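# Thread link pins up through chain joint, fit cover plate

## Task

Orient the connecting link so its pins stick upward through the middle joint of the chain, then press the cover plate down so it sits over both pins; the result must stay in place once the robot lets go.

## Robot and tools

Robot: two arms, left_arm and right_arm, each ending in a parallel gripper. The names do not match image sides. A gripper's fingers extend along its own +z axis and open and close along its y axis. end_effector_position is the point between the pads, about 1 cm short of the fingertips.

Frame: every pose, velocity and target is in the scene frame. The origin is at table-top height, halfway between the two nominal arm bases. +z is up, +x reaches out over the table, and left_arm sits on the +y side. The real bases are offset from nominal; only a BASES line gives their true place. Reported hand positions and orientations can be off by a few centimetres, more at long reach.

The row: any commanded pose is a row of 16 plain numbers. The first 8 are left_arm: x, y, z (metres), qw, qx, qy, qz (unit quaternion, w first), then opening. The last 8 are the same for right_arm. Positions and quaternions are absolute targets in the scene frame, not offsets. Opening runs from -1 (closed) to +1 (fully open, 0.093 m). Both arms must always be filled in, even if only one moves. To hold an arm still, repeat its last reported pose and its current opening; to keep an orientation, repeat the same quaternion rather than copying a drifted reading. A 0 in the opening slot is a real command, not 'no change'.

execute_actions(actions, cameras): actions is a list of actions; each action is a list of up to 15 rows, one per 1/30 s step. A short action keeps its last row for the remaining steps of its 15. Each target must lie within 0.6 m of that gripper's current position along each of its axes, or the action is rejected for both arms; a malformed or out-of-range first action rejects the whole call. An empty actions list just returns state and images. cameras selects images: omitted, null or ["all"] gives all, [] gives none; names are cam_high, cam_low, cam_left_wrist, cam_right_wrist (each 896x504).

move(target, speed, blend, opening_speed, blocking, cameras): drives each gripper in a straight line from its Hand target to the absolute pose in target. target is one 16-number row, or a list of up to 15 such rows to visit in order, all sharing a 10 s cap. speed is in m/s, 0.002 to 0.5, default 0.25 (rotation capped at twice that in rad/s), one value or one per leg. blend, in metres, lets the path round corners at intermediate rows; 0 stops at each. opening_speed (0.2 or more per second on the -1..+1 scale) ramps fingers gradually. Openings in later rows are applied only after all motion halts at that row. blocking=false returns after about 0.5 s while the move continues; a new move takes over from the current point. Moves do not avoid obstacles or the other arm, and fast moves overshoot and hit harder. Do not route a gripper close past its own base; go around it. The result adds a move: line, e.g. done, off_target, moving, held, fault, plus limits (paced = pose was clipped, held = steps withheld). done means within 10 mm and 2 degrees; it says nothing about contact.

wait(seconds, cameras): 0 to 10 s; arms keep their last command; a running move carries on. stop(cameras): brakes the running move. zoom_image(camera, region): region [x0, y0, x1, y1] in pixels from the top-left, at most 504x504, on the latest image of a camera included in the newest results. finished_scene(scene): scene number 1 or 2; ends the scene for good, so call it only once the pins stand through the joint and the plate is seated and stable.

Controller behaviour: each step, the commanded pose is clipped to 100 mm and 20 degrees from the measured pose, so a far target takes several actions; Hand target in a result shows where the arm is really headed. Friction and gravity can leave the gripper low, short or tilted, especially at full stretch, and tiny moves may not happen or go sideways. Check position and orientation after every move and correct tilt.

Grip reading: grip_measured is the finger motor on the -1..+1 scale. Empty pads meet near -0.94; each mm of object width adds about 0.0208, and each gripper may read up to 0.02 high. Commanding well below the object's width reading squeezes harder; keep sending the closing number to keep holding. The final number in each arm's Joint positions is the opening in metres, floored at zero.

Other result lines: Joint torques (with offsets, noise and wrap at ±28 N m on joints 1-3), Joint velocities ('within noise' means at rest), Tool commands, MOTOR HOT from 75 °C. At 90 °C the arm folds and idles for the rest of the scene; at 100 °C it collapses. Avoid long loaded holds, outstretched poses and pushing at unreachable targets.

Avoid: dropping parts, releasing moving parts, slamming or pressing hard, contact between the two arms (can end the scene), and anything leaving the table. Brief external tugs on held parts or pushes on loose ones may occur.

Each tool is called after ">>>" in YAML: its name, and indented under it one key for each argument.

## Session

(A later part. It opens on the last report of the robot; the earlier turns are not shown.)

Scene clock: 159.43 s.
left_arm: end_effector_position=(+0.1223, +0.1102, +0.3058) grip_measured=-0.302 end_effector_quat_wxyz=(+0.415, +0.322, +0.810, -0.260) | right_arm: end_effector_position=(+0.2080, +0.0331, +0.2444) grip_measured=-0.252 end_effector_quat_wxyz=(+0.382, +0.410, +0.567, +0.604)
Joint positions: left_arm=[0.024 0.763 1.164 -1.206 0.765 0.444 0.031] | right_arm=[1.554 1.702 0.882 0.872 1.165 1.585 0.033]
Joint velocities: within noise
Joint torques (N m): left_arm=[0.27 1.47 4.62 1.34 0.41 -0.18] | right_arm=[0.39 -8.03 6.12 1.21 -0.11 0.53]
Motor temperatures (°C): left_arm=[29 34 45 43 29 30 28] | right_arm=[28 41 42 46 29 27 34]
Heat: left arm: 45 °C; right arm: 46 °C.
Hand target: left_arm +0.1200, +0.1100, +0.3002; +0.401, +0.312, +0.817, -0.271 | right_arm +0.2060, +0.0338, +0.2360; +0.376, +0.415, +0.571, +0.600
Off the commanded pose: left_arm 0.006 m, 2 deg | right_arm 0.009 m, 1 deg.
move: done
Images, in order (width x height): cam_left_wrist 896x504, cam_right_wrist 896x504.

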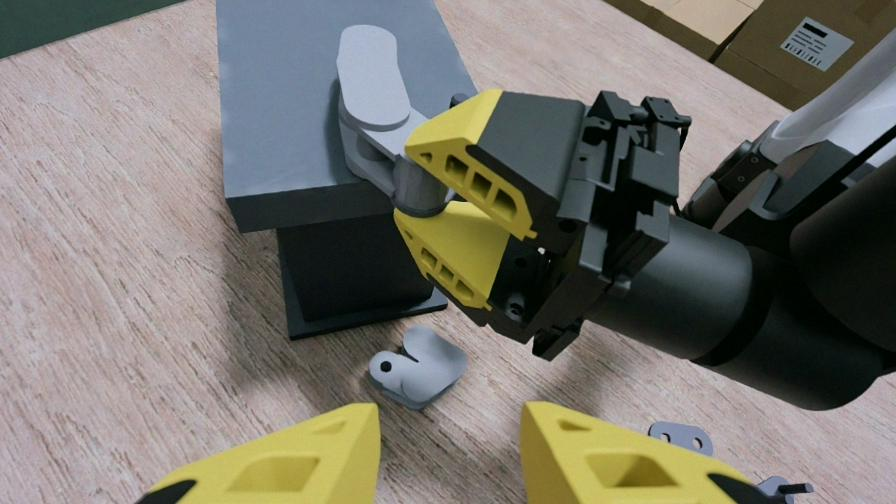

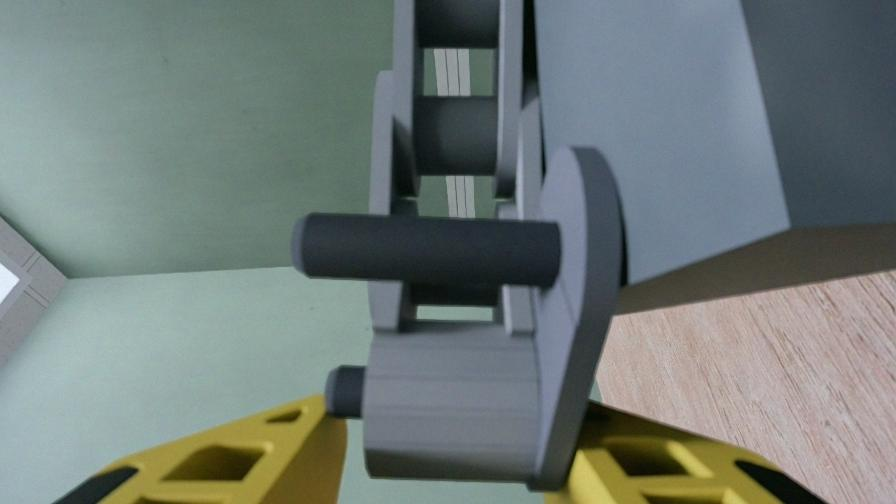

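>>> wait:
  seconds: 0.1
  cameras: ["cam_high","cam_low","cam_left_wrist"]

>>> zoom_image:
  camera: "cam_high"
  region: [370, 150, 570, 350]

>>> zoom_image:
  camera: "cam_low"
  region: [400, 140, 600, 240]

Scene clock: 161.40 s.
left_arm: end_effector_position=(+0.1223, +0.1102, +0.3058) grip_measured=-0.302 end_effector_quat_wxyz=(+0.415, +0.322, +0.810, -0.260) | right_arm: end_effector_position=(+0.2080, +0.0331, +0.2444) grip_measured=-0.252 end_effector_quat_wxyz=(+0.382, +0.410, +0.567, +0.604)
Joint positions: left_arm=[0.024 0.763 1.164 -1.206 0.765 0.444 0.031] | right_arm=[1.554 1.702 0.882 0.872 1.165 1.585 0.033]
Joint velocities: within noise
Joint torques (N m): left_arm=[0.27 1.46 4.6 1.34 0.41 -0.17] | right_arm=[0.36 -8.05 6.15 1.21 -0.11 0.57]
Motor temperatures (°C): left_arm=[29 34 45 43 29 30 28] | right_arm=[28 41 42 45 29 27 34]
Heat: left arm: 45 °C; right arm: 45 °C.
Hand target: left_arm +0.1200, +0.1100, +0.3002; +0.401, +0.312, +0.817, -0.271 | right_arm +0.2060, +0.0338, +0.2360; +0.376, +0.415, +0.571, +0.600
Tool commands: left_gripper/opening=-0.3 right_gripper/opening=-0.5
Off the commanded pose: left_arm 0.006 m, 2 deg | right_arm 0.009 m, 1 deg.
wait: 0.10 s; at rest from the start
Images, in order (width x height): cam_high 896x504, cam_low 896x504, cam_left_wrist 896x504.

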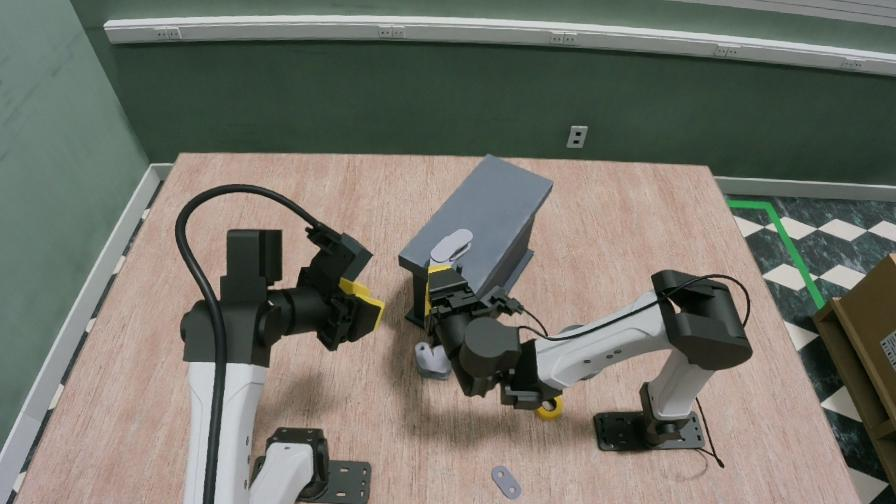

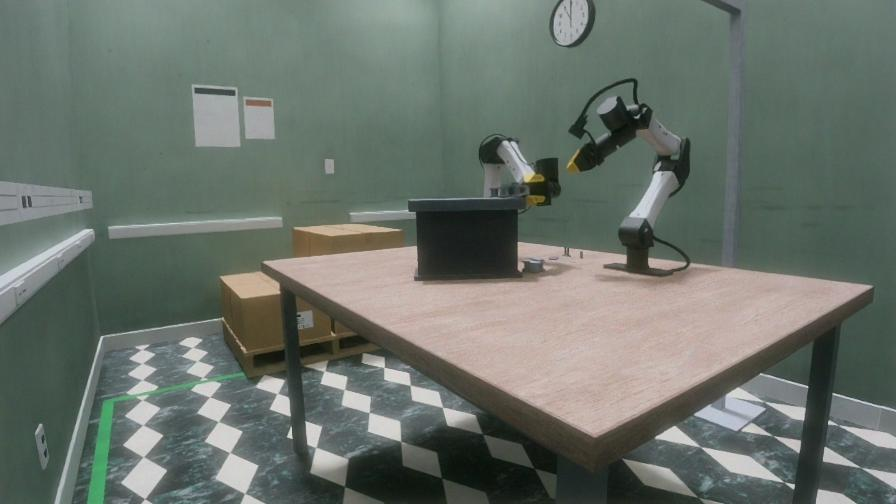

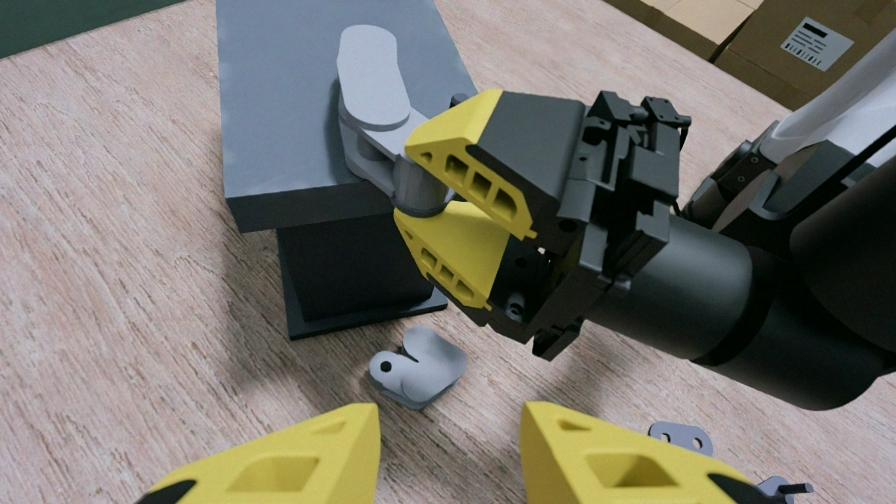

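Scaled by 2.520 from the camera's 896x504 image, which has a finer 1280x720 frame.

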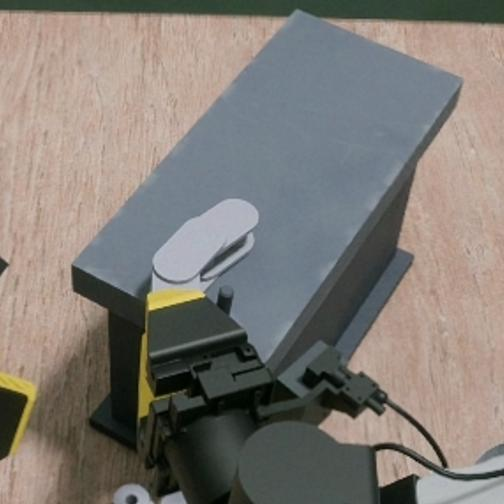

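Scaled by 2.520 from the camera's 896x504 image, which has a finer 1280x720 frame.

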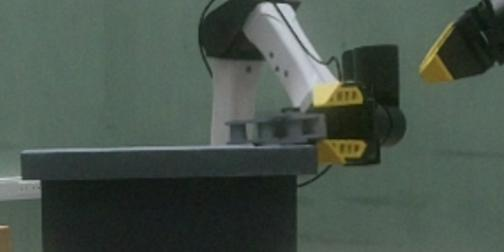

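>>> move:
  target: [0.12,0.11,0.30,0.401,0.312,0.817,-0.271,-0.3,0.213,0.030,0.239,0.3746,0.4156,0.5721,0.5996,-0.5]
  speed: 0.04
  cameras: ["cam_high","cam_left_wrist","cam_right_wrist"]

>>> zoom_image:
  camera: "cam_high"
  region: [370, 150, 570, 350]

Scene clock: 165.47 s.
left_arm: end_effector_position=(+0.1223, +0.1102, +0.3058) grip_measured=-0.302 end_effector_quat_wxyz=(+0.415, +0.322, +0.810, -0.260) | right_arm: end_effector_position=(+0.2094, +0.0333, +0.2453) grip_measured=-0.252 end_effector_quat_wxyz=(+0.378, +0.411, +0.566, +0.606)
Joint positions: left_arm=[0.024 0.763 1.164 -1.206 0.765 0.444 0.031] | right_arm=[1.549 1.698 0.882 0.866 1.155 1.595 0.033]
Joint velocities: within noise
Joint torques (N m): left_arm=[0.27 1.46 4.62 1.34 0.41 -0.18] | right_arm=[-0.84 -9.62 5.42 1.14 -0.21 0.54]
Motor temperatures (°C): left_arm=[29 34 45 43 29 30 28] | right_arm=[28 41 42 44 29 27 34]
Heat: left arm: 45 °C; right arm: 44 °C.
Hand target: left_arm +0.1200, +0.1100, +0.3002; +0.401, +0.312, +0.817, -0.271 | right_arm +0.2129, +0.0299, +0.2390; +0.376, +0.415, +0.571, +0.600
Off the commanded pose: left_arm 0.006 m, 2 deg | right_arm 0.008 m, 1 deg.
move: done
Images, in order (width x height): cam_high 896x504, cam_left_wrist 896x504, cam_right_wrist 896x504.

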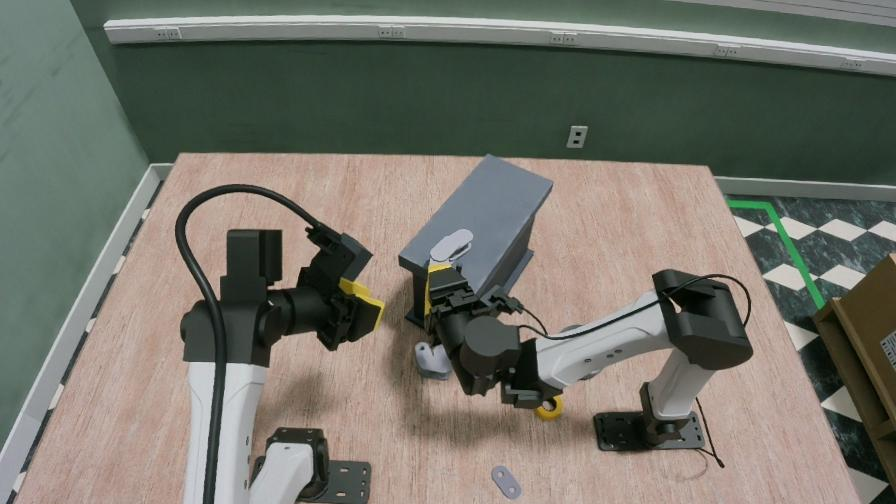

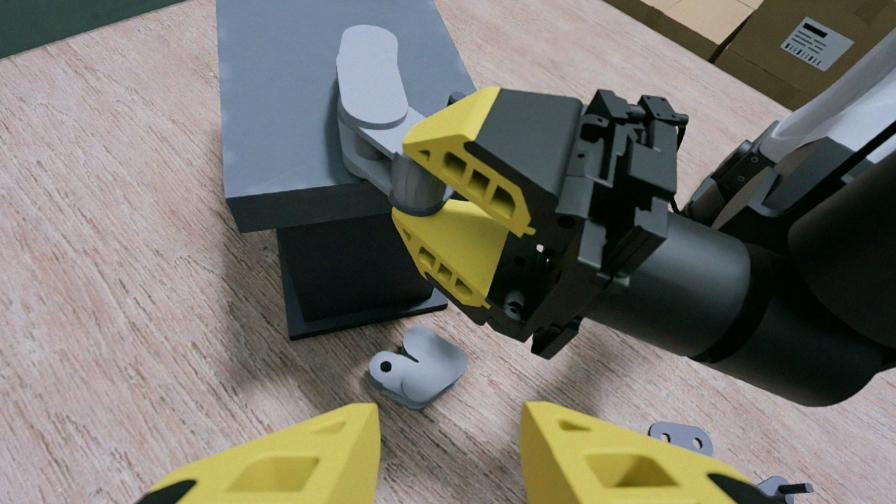

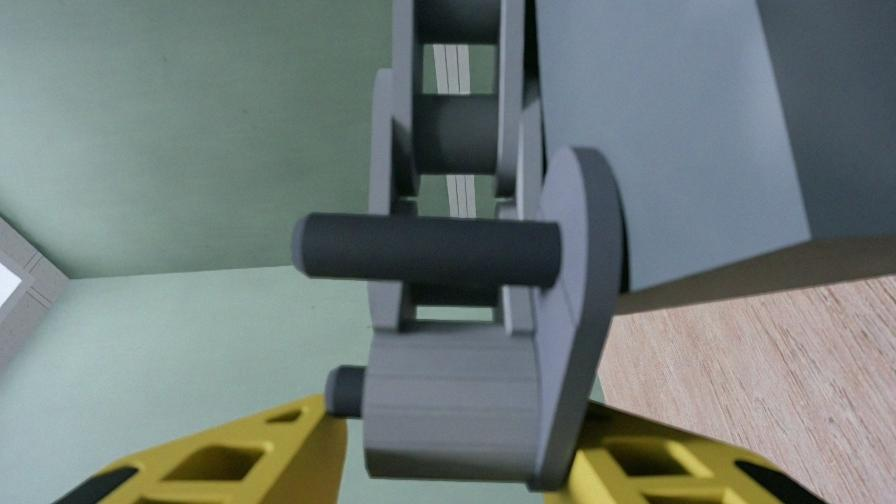

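Scaled by 2.520 from the camera's 896x504 image, which has a finer 1280x720 frame.

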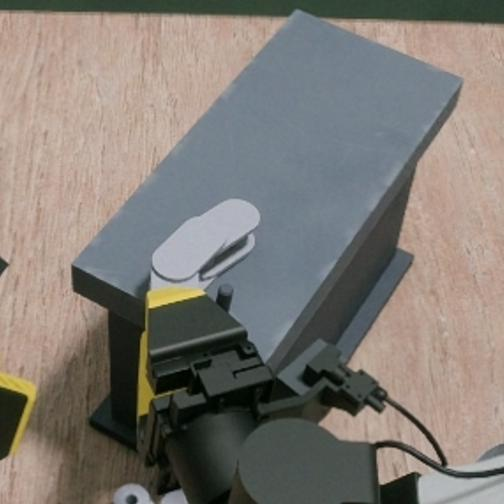

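>>> move:
  target: [0.12,0.11,0.30,0.401,0.312,0.817,-0.271,-0.3,0.219,0.025,0.241,0.3746,0.4156,0.5721,0.5996,-0.5]
  speed: 0.04
  cameras: ["cam_high","cam_left_wrist","cam_right_wrist"]

>>> zoom_image:
  camera: "cam_high"
  region: [370, 150, 570, 350]

Scene clock: 166.70 s.
left_arm: end_effector_position=(+0.1223, +0.1102, +0.3058) grip_measured=-0.302 end_effector_quat_wxyz=(+0.415, +0.322, +0.810, -0.260) | right_arm: end_effector_position=(+0.2148, +0.0319, +0.2455) grip_measured=-0.252 end_effector_quat_wxyz=(+0.375, +0.409, +0.570, +0.606)
Joint positions: left_arm=[0.024 0.763 1.164 -1.206 0.765 0.444 0.031] | right_arm=[1.531 1.684 0.876 0.844 1.129 1.606 0.033]
Joint velocities: within noise
Joint torques (N m): left_arm=[0.28 1.46 4.62 1.34 0.41 -0.17] | right_arm=[-0.9 -10.28 4.85 1.28 -0.13 0.41]
Motor temperatures (°C): left_arm=[29 34 45 43 29 30 28] | right_arm=[28 42 42 44 29 27 34]
Heat: left arm: 45 °C; right arm: 44 °C.
Hand target: left_arm +0.1200, +0.1100, +0.3002; +0.401, +0.312, +0.817, -0.271 | right_arm +0.2190, +0.0250, +0.2410; +0.375, +0.415, +0.571, +0.600
Off the commanded pose: left_arm 0.006 m, 2 deg | right_arm 0.009 m, 1 deg.
move: done
Images, in order (width x height): cam_high 896x504, cam_left_wrist 896x504, cam_right_wrist 896x504.

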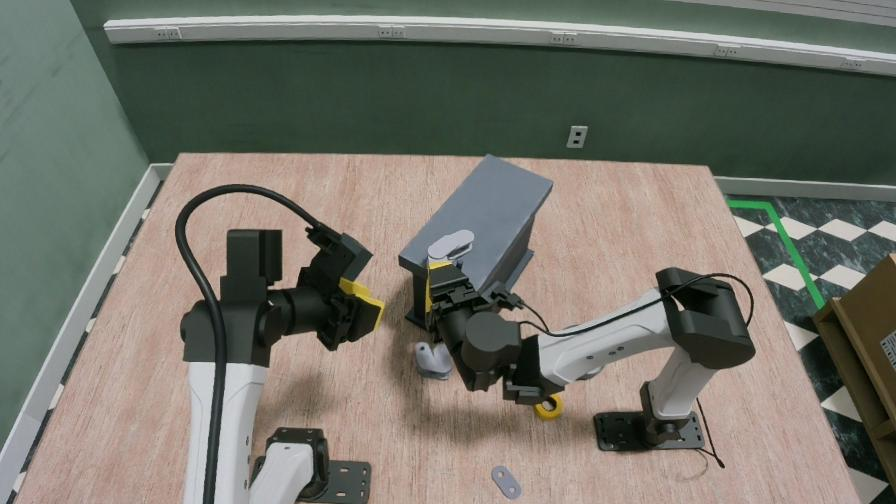

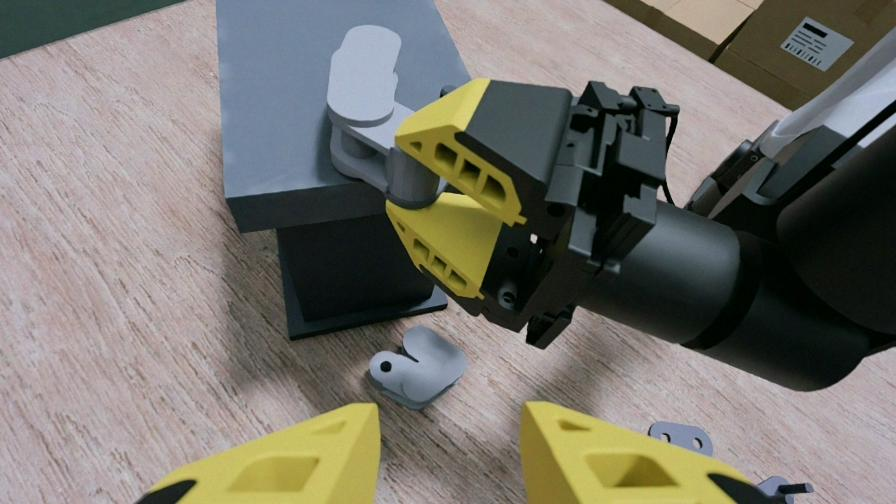

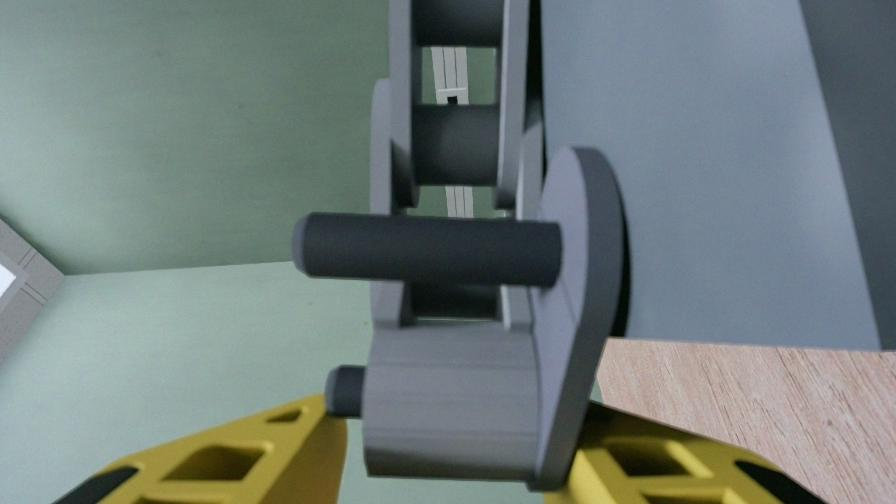

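Scaled by 2.520 from the camera's 896x504 image, which has a finer 1280x720 frame.

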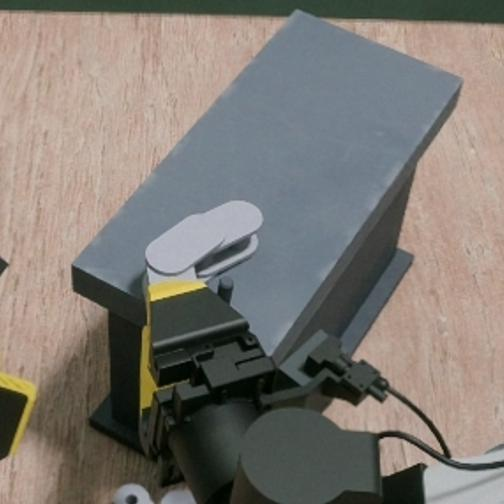

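>>> move:
  target: [0.12,0.11,0.30,0.401,0.312,0.817,-0.271,-0.3,0.223,0.021,0.241,0.3746,0.4156,0.5721,0.5996,-0.5]
  speed: 0.04
  cameras: ["cam_left_wrist","cam_right_wrist"]

>>> zoom_image:
  camera: "cam_left_wrist"
  region: [300, 0, 600, 300]

Scene clock: 167.80 s.
left_arm: end_effector_position=(+0.1223, +0.1102, +0.3058) grip_measured=-0.302 end_effector_quat_wxyz=(+0.415, +0.322, +0.810, -0.260) | right_arm: end_effector_position=(+0.2184, +0.0286, +0.2453) grip_measured=-0.252 end_effector_quat_wxyz=(+0.374, +0.408, +0.571, +0.606)
Joint positions: left_arm=[0.024 0.763 1.164 -1.206 0.765 0.443 0.031] | right_arm=[1.518 1.671 0.862 0.844 1.113 1.607 0.033]
Joint velocities: within noise
Joint torques (N m): left_arm=[0.29 1.44 4.59 1.34 0.42 -0.18] | right_arm=[-0.94 -10.26 4.82 1.32 -0.11 0.4]
Motor temperatures (°C): left_arm=[29 34 45 43 29 30 28] | right_arm=[28 42 42 44 29 27 34]
Heat: left arm: 45 °C; right arm: 44 °C.
Hand target: left_arm +0.1200, +0.1100, +0.3002; +0.401, +0.312, +0.817, -0.271 | right_arm +0.2229, +0.0211, +0.2409; +0.375, +0.415, +0.572, +0.600
Off the commanded pose: left_arm 0.006 m, 2 deg | right_arm 0.010 m, 1 deg.
move: done
Images, in order (width x height): cam_left_wrist 896x504, cam_right_wrist 896x504.

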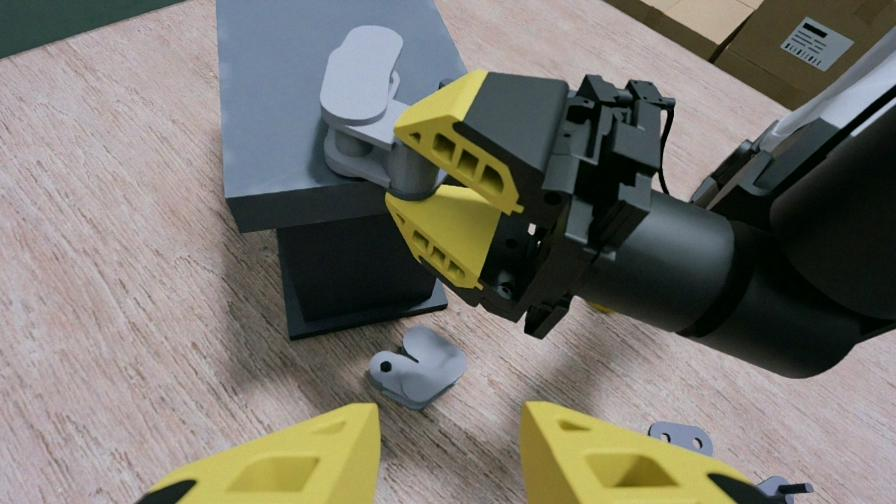

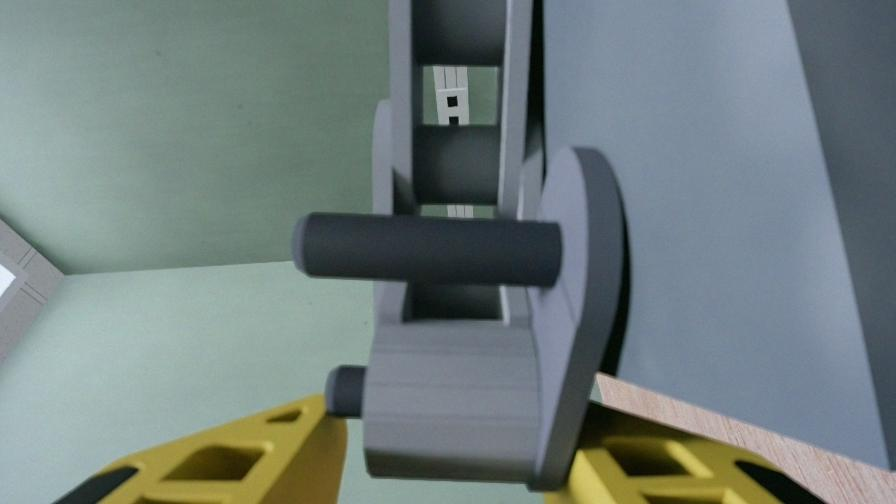

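Scaled by 1.680 from the camera's 896x504 image, which has a finer 1280x720 frame.

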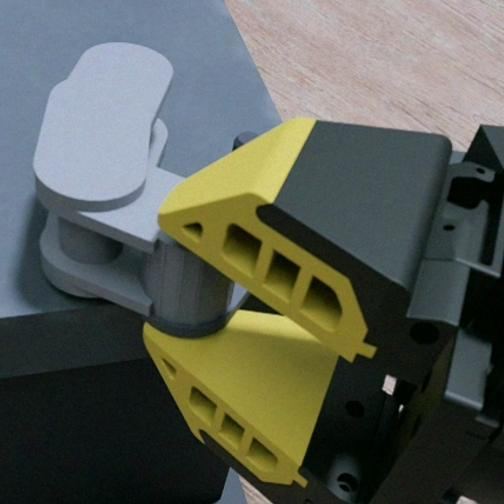

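>>> move:
  target: [0.12,0.11,0.30,0.401,0.312,0.817,-0.271,-0.3,0.223,0.021,0.233,0.3746,0.4156,0.5721,0.5996,-0.5]
  speed: 0.04
  cameras: ["cam_left_wrist","cam_right_wrist"]

>>> zoom_image:
  camera: "cam_right_wrist"
  region: [300, 100, 800, 504]

Scene clock: 169.17 s.
left_arm: end_effector_position=(+0.1223, +0.1102, +0.3058) grip_measured=-0.302 end_effector_quat_wxyz=(+0.415, +0.322, +0.810, -0.260) | right_arm: end_effector_position=(+0.2179, +0.0279, +0.2457) grip_measured=-0.252 end_effector_quat_wxyz=(+0.369, +0.409, +0.566, +0.613)
Joint positions: left_arm=[0.024 0.763 1.164 -1.206 0.765 0.443 0.031] | right_arm=[1.518 1.671 0.85 0.874 1.107 1.608 0.033]
Joint velocities: within noise
Joint torques (N m): left_arm=[0.27 1.47 4.6 1.34 0.41 -0.17] | right_arm=[-0.96 -8.4 4.37 1.33 -0.05 0.41]
Motor temperatures (°C): left_arm=[29 34 45 43 29 30 28] | right_arm=[28 42 41 44 29 27 34]
Heat: left arm: 45 °C; right arm: 44 °C.
Hand target: left_arm +0.1200, +0.1100, +0.3002; +0.401, +0.312, +0.817, -0.271 | right_arm +0.2229, +0.0210, +0.2331; +0.375, +0.415, +0.572, +0.600
Off the commanded pose: left_arm 0.006 m, 2 deg | right_arm 0.015 m, 2 deg.
move: off_target (right_arm)
Images, in order (width x height): cam_left_wrist 896x504, cam_right_wrist 896x504.

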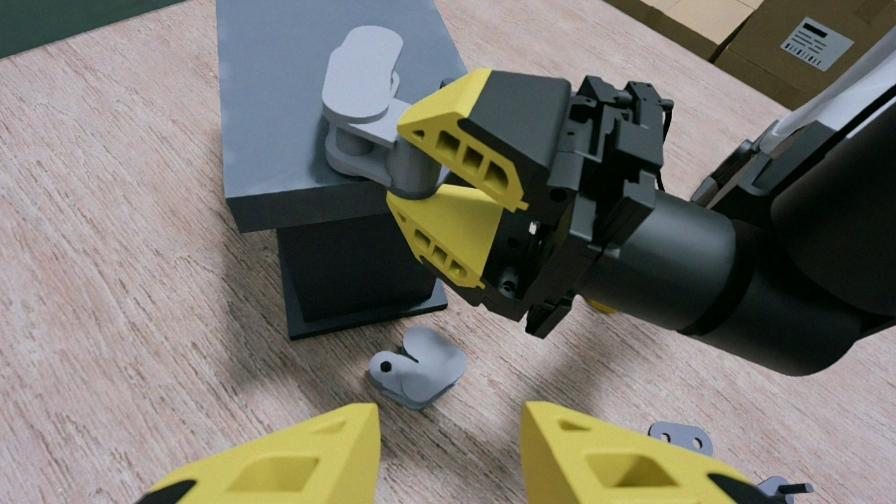

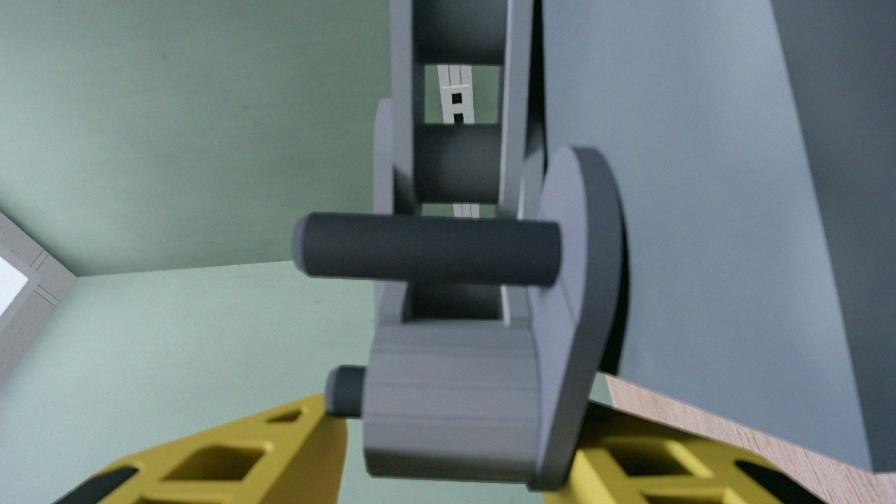

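Scaled by 1.008 from the camera's 896x504 image, which has a finer 1280x720 frame.

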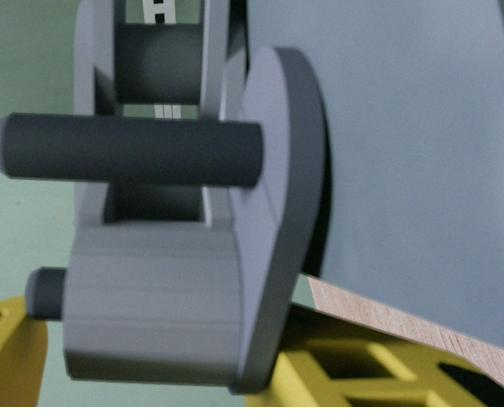

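>>> move:
  target: [0.12,0.11,0.30,0.401,0.312,0.817,-0.271,-0.3,0.221,0.023,0.243,0.3746,0.4156,0.5721,0.5996,-0.5]
  speed: 0.04
  cameras: []

>>> move:
  target: [0.12,0.11,0.30,0.401,0.312,0.817,-0.271,-0.3,0.221,0.023,0.243,0.3746,0.4156,0.5721,0.5996,-0.17]
  speed: 0.04
  opening_speed: 0.3
  cameras: ["cam_left_wrist","cam_right_wrist"]

Scene clock: 171.03 s.
left_arm: end_effector_position=(+0.1223, +0.1102, +0.3058) grip_measured=-0.302 end_effector_quat_wxyz=(+0.415, +0.322, +0.810, -0.260) | right_arm: end_effector_position=(+0.2179, +0.0273, +0.2451) grip_measured=-0.252 end_effector_quat_wxyz=(+0.371, +0.407, +0.570, +0.609)
Joint positions: left_arm=[0.024 0.763 1.164 -1.206 0.765 0.443 0.031] | right_arm=[1.518 1.666 0.85 0.855 1.107 1.608 0.033]
Joint velocities: within noise
Joint torques (N m): left_arm=[0.27 1.46 4.6 1.35 0.41 -0.17] | right_arm=[-0.46 -9.46 6.69 1.14 0 0.39]
Motor temperatures (°C): left_arm=[29 34 45 43 29 30 28] | right_arm=[28 42 41 43 29 27 34]
Heat: left arm: 45 °C; right arm: 43 °C.
Hand target: left_arm +0.1200, +0.1100, +0.3002; +0.401, +0.312, +0.817, -0.271 | right_arm +0.2209, +0.0229, +0.2430; +0.375, +0.415, +0.571, +0.600
Off the commanded pose: left_arm 0.006 m, 2 deg | right_arm 0.006 m, 2 deg.
move: done
No camera images: "cameras" was empty.

Scene clock: 172.33 s.
left_arm: end_effector_position=(+0.1223, +0.1102, +0.3058) grip_measured=-0.302 end_effector_quat_wxyz=(+0.415, +0.322, +0.810, -0.260) | right_arm: end_effector_position=(+0.2178, +0.0274, +0.2449) grip_measured=-0.165 end_effector_quat_wxyz=(+0.371, +0.407, +0.571, +0.609)
Joint positions: left_arm=[0.024 0.763 1.164 -1.206 0.765 0.443 0.031] | right_arm=[1.518 1.666 0.85 0.854 1.106 1.608 0.037]
Joint velocities: within noise
Joint torques (N m): left_arm=[0.27 1.46 4.6 1.34 0.41 -0.17] | right_arm=[-0.47 -9.44 6.72 1.15 0.01 0.39]
Motor temperatures (°C): left_arm=[29 34 45 43 29 30 28] | right_arm=[28 42 41 43 29 27 34]
Heat: left arm: 45 °C; right arm: 43 °C.
Hand target: left_arm +0.1200, +0.1100, +0.3002; +0.401, +0.312, +0.817, -0.271 | right_arm +0.2209, +0.0230, +0.2430; +0.375, +0.415, +0.572, +0.600
Off the commanded pose: left_arm 0.006 m, 2 deg | right_arm 0.006 m, 2 deg.
move: done
Images, in order (width x height): cam_left_wrist 896x504, cam_right_wrist 896x504.

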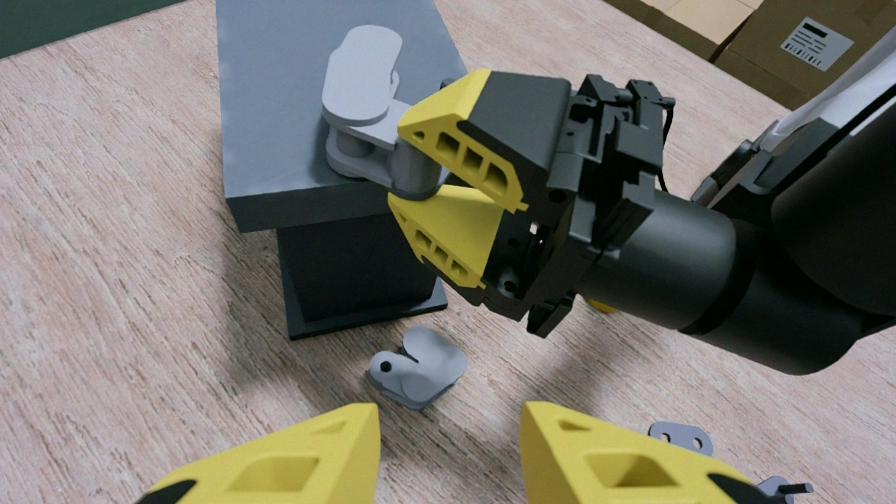

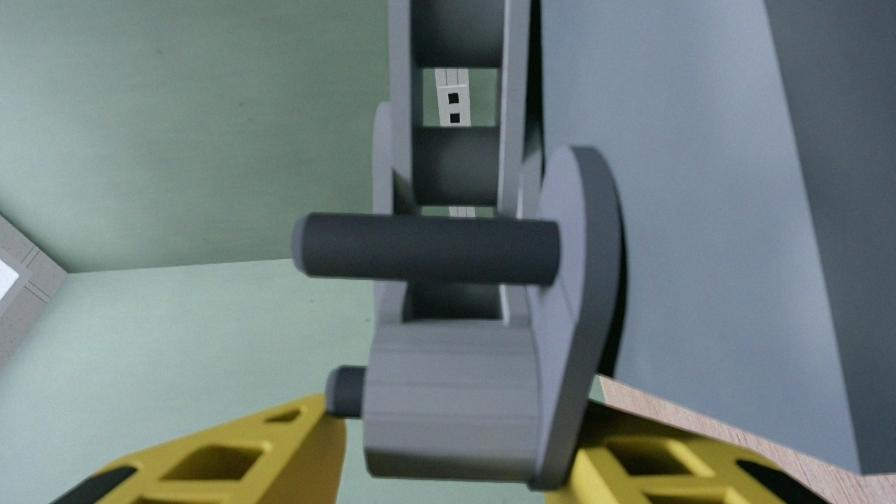

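>>> move:
  target: [0.12,0.11,0.30,0.401,0.312,0.817,-0.271,-0.3,0.221,0.023,0.243,0.3746,0.4156,0.5721,0.5996,-0.06]
  speed: 0.04
  opening_speed: 0.3
  cameras: ["cam_left_wrist","cam_right_wrist"]

>>> zoom_image:
  camera: "cam_left_wrist"
  region: [300, 0, 600, 300]

Scene clock: 173.50 s.
left_arm: end_effector_position=(+0.1223, +0.1102, +0.3058) grip_measured=-0.302 end_effector_quat_wxyz=(+0.415, +0.322, +0.810, -0.260) | right_arm: end_effector_position=(+0.2182, +0.0267, +0.2402) grip_measured=-0.062 end_effector_quat_wxyz=(+0.373, +0.409, +0.575, +0.602)
Joint positions: left_arm=[0.024 0.763 1.164 -1.206 0.765 0.443 0.031] | right_arm=[1.518 1.666 0.85 0.822 1.112 1.628 0.042]
Joint velocities: within noise
Joint torques (N m): left_arm=[0.27 1.46 4.6 1.35 0.41 -0.17] | right_arm=[-0.47 -9.54 6.83 1.38 -0.06 0.21]
Motor temperatures (°C): left_arm=[29 34 45 43 29 30 28] | right_arm=[28 43 41 43 29 27 34]
Heat: left arm: 45 °C; right arm: 43 °C.
Hand target: left_arm +0.1200, +0.1100, +0.3002; +0.401, +0.312, +0.817, -0.271 | right_arm +0.2209, +0.0231, +0.2430; +0.375, +0.415, +0.572, +0.600
Off the commanded pose: left_arm 0.006 m, 2 deg | right_arm 0.005 m, 1 deg.
move: done
Images, in order (width x height): cam_left_wrist 896x504, cam_right_wrist 896x504.

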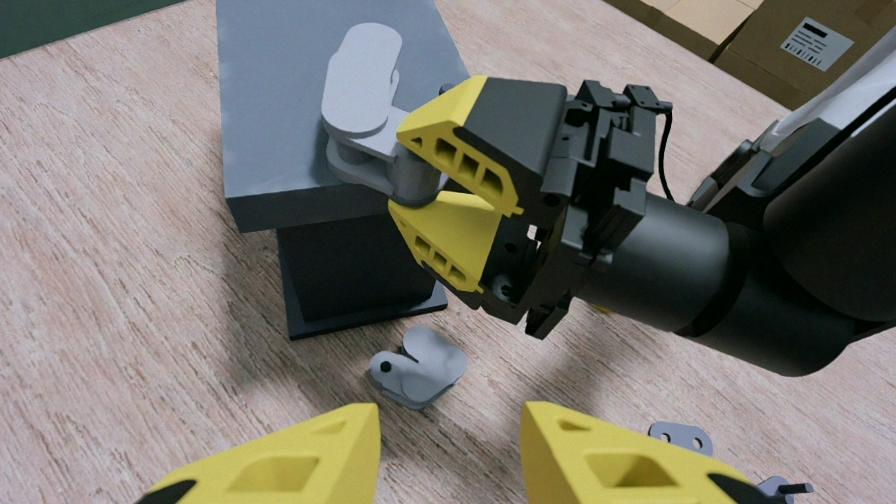

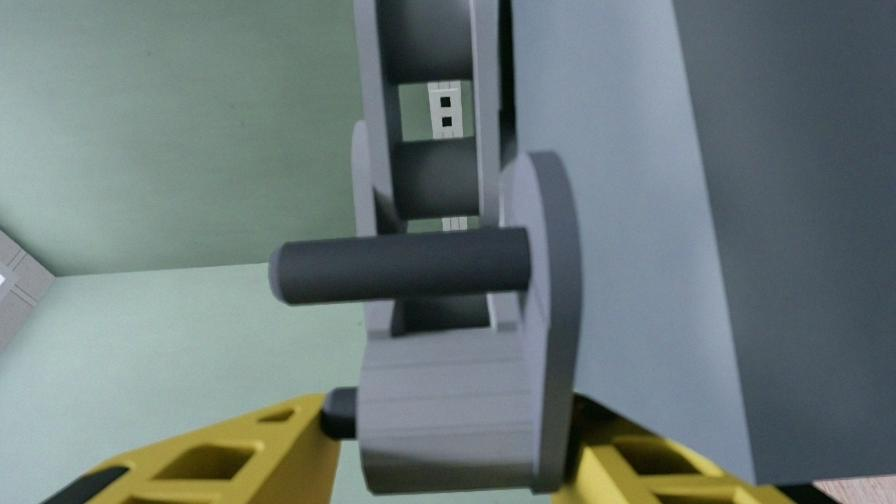

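Scaled by 1.680 from the camera's 896x504 image, which has a finer 1280x720 frame.

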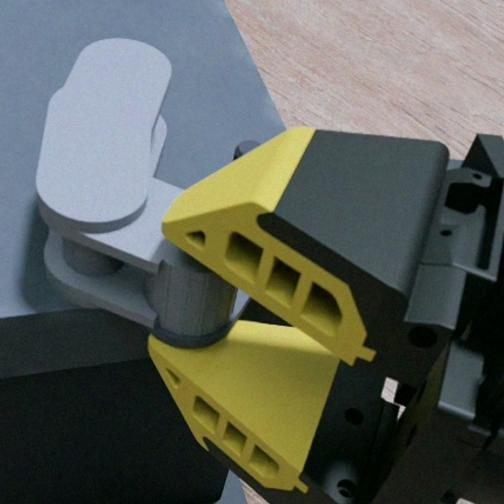

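>>> move:
  target: [0.12,0.11,0.30,0.401,0.312,0.817,-0.271,-0.3,0.221,0.023,0.243,0.3746,0.4156,0.5721,0.5996,0.08]
  speed: 0.04
  opening_speed: 0.4
  cameras: ["cam_left_wrist","cam_right_wrist"]

>>> zoom_image:
  camera: "cam_left_wrist"
  region: [300, 0, 600, 300]

Scene clock: 174.67 s.
left_arm: end_effector_position=(+0.1223, +0.1102, +0.3058) grip_measured=-0.302 end_effector_quat_wxyz=(+0.415, +0.322, +0.810, -0.260) | right_arm: end_effector_position=(+0.2182, +0.0266, +0.2390) grip_measured=+0.078 end_effector_quat_wxyz=(+0.374, +0.408, +0.578, +0.600)
Joint positions: left_arm=[0.024 0.763 1.164 -1.206 0.765 0.443 0.031] | right_arm=[1.518 1.666 0.85 0.814 1.112 1.63 0.049]
Joint velocities: within noise
Joint torques (N m): left_arm=[0.25 1.46 4.6 1.35 0.41 -0.17] | right_arm=[-0.47 -9.57 6.83 1.48 -0.03 0.2]
Motor temperatures (°C): left_arm=[29 34 45 43 29 30 28] | right_arm=[28 43 41 43 29 27 34]
Heat: left arm: 45 °C; right arm: 43 °C.
Hand target: left_arm +0.1200, +0.1100, +0.3002; +0.401, +0.312, +0.817, -0.271 | right_arm +0.2210, +0.0230, +0.2429; +0.375, +0.415, +0.572, +0.600
Off the commanded pose: left_arm 0.006 m, 2 deg | right_arm 0.006 m, 1 deg.
move: done
Images, in order (width x height): cam_left_wrist 896x504, cam_right_wrist 896x504.

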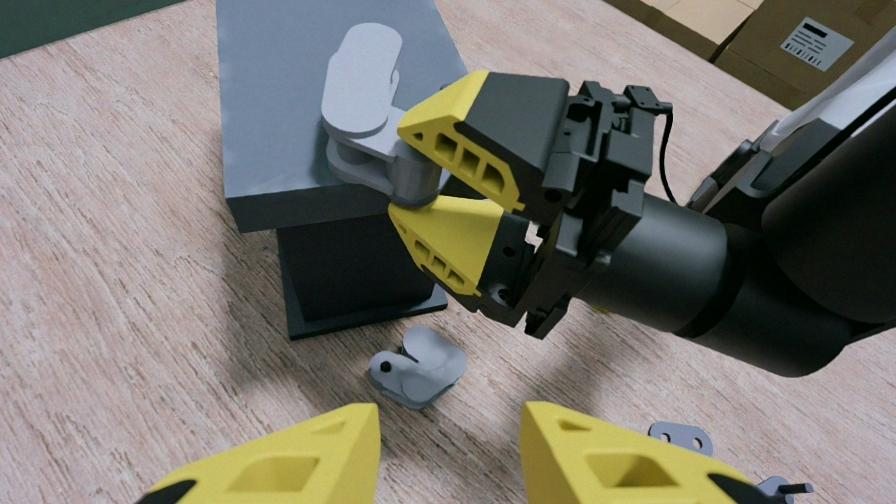

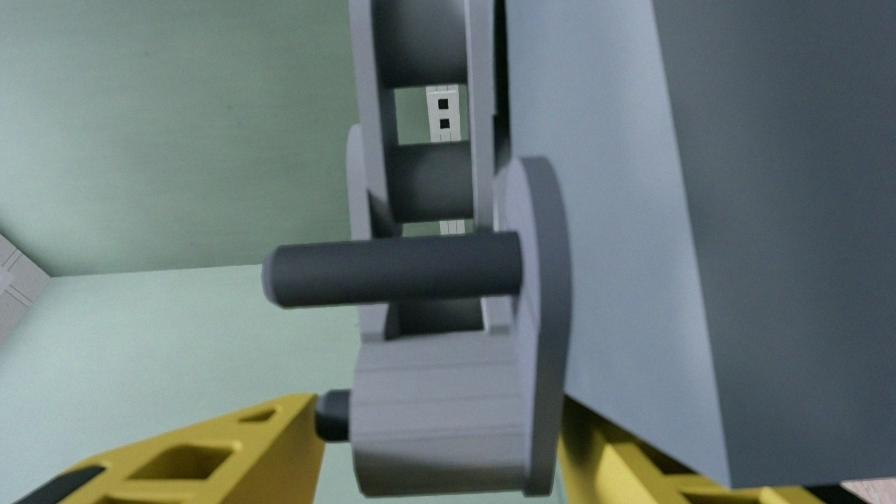

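Scaled by 1.680 from the camera's 896x504 image, which has a finer 1280x720 frame.

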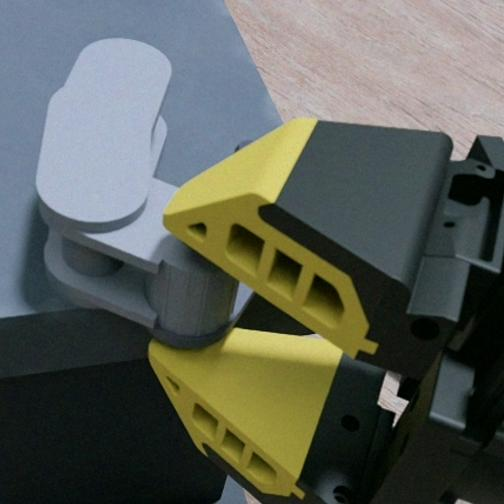

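>>> move:
  target: [0.12,0.11,0.30,0.401,0.312,0.817,-0.271,-0.3,0.191,0.010,0.243,0.3746,0.4156,0.5721,0.5996,0.12]
  speed: 0.05
  cameras: ["cam_left_wrist","cam_right_wrist"]

>>> zoom_image:
  camera: "cam_left_wrist"
  region: [300, 0, 600, 300]

Scene clock: 176.30 s.
left_arm: end_effector_position=(+0.1223, +0.1102, +0.3058) grip_measured=-0.302 end_effector_quat_wxyz=(+0.415, +0.322, +0.810, -0.260) | right_arm: end_effector_position=(+0.1928, +0.0161, +0.2391) grip_measured=+0.118 end_effector_quat_wxyz=(+0.378, +0.411, +0.576, +0.597)
Joint positions: left_arm=[0.024 0.763 1.164 -1.206 0.765 0.443 0.031] | right_arm=[1.598 1.631 0.814 0.814 1.203 1.63 0.051]
Joint velocities: within noise
Joint torques (N m): left_arm=[0.28 1.47 4.59 1.34 0.41 -0.18] | right_arm=[0.44 -10.56 5.33 1.43 -0.03 0.21]
Motor temperatures (°C): left_arm=[29 34 45 43 29 30 28] | right_arm=[28 43 41 43 29 27 34]
Heat: left arm: 45 °C; right arm: 43 °C.
Hand target: left_arm +0.1200, +0.1100, +0.3002; +0.401, +0.312, +0.817, -0.271 | right_arm +0.1911, +0.0102, +0.2429; +0.375, +0.415, +0.572, +0.600
Off the commanded pose: left_arm 0.006 m, 2 deg | right_arm 0.007 m, 1 deg.
move: done
Images, in order (width x height): cam_left_wrist 896x504, cam_right_wrist 896x504.

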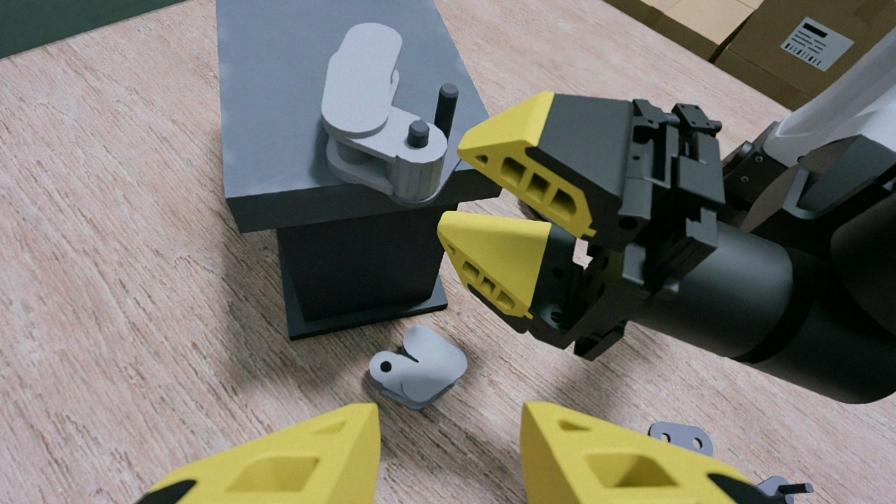

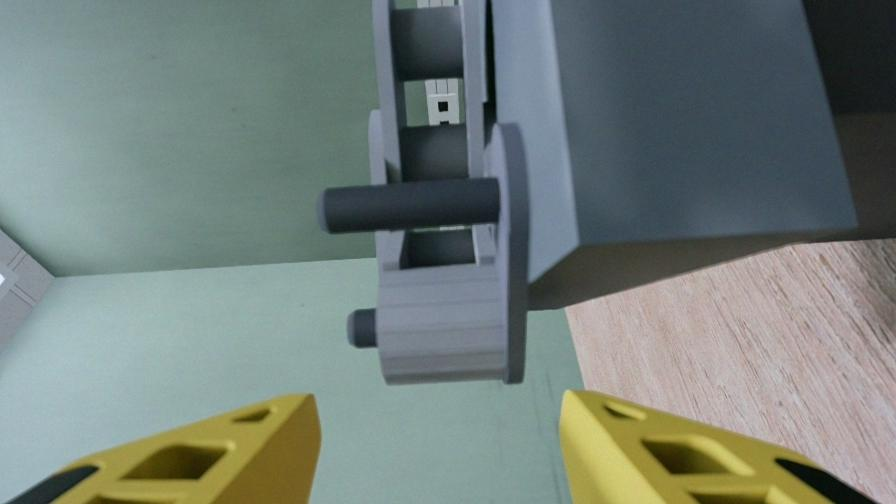

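Scaled by 1.680 from the camera's 896x504 image, which has a finer 1280x720 frame.

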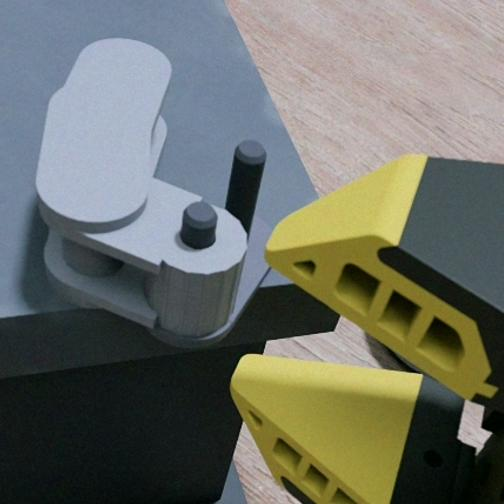

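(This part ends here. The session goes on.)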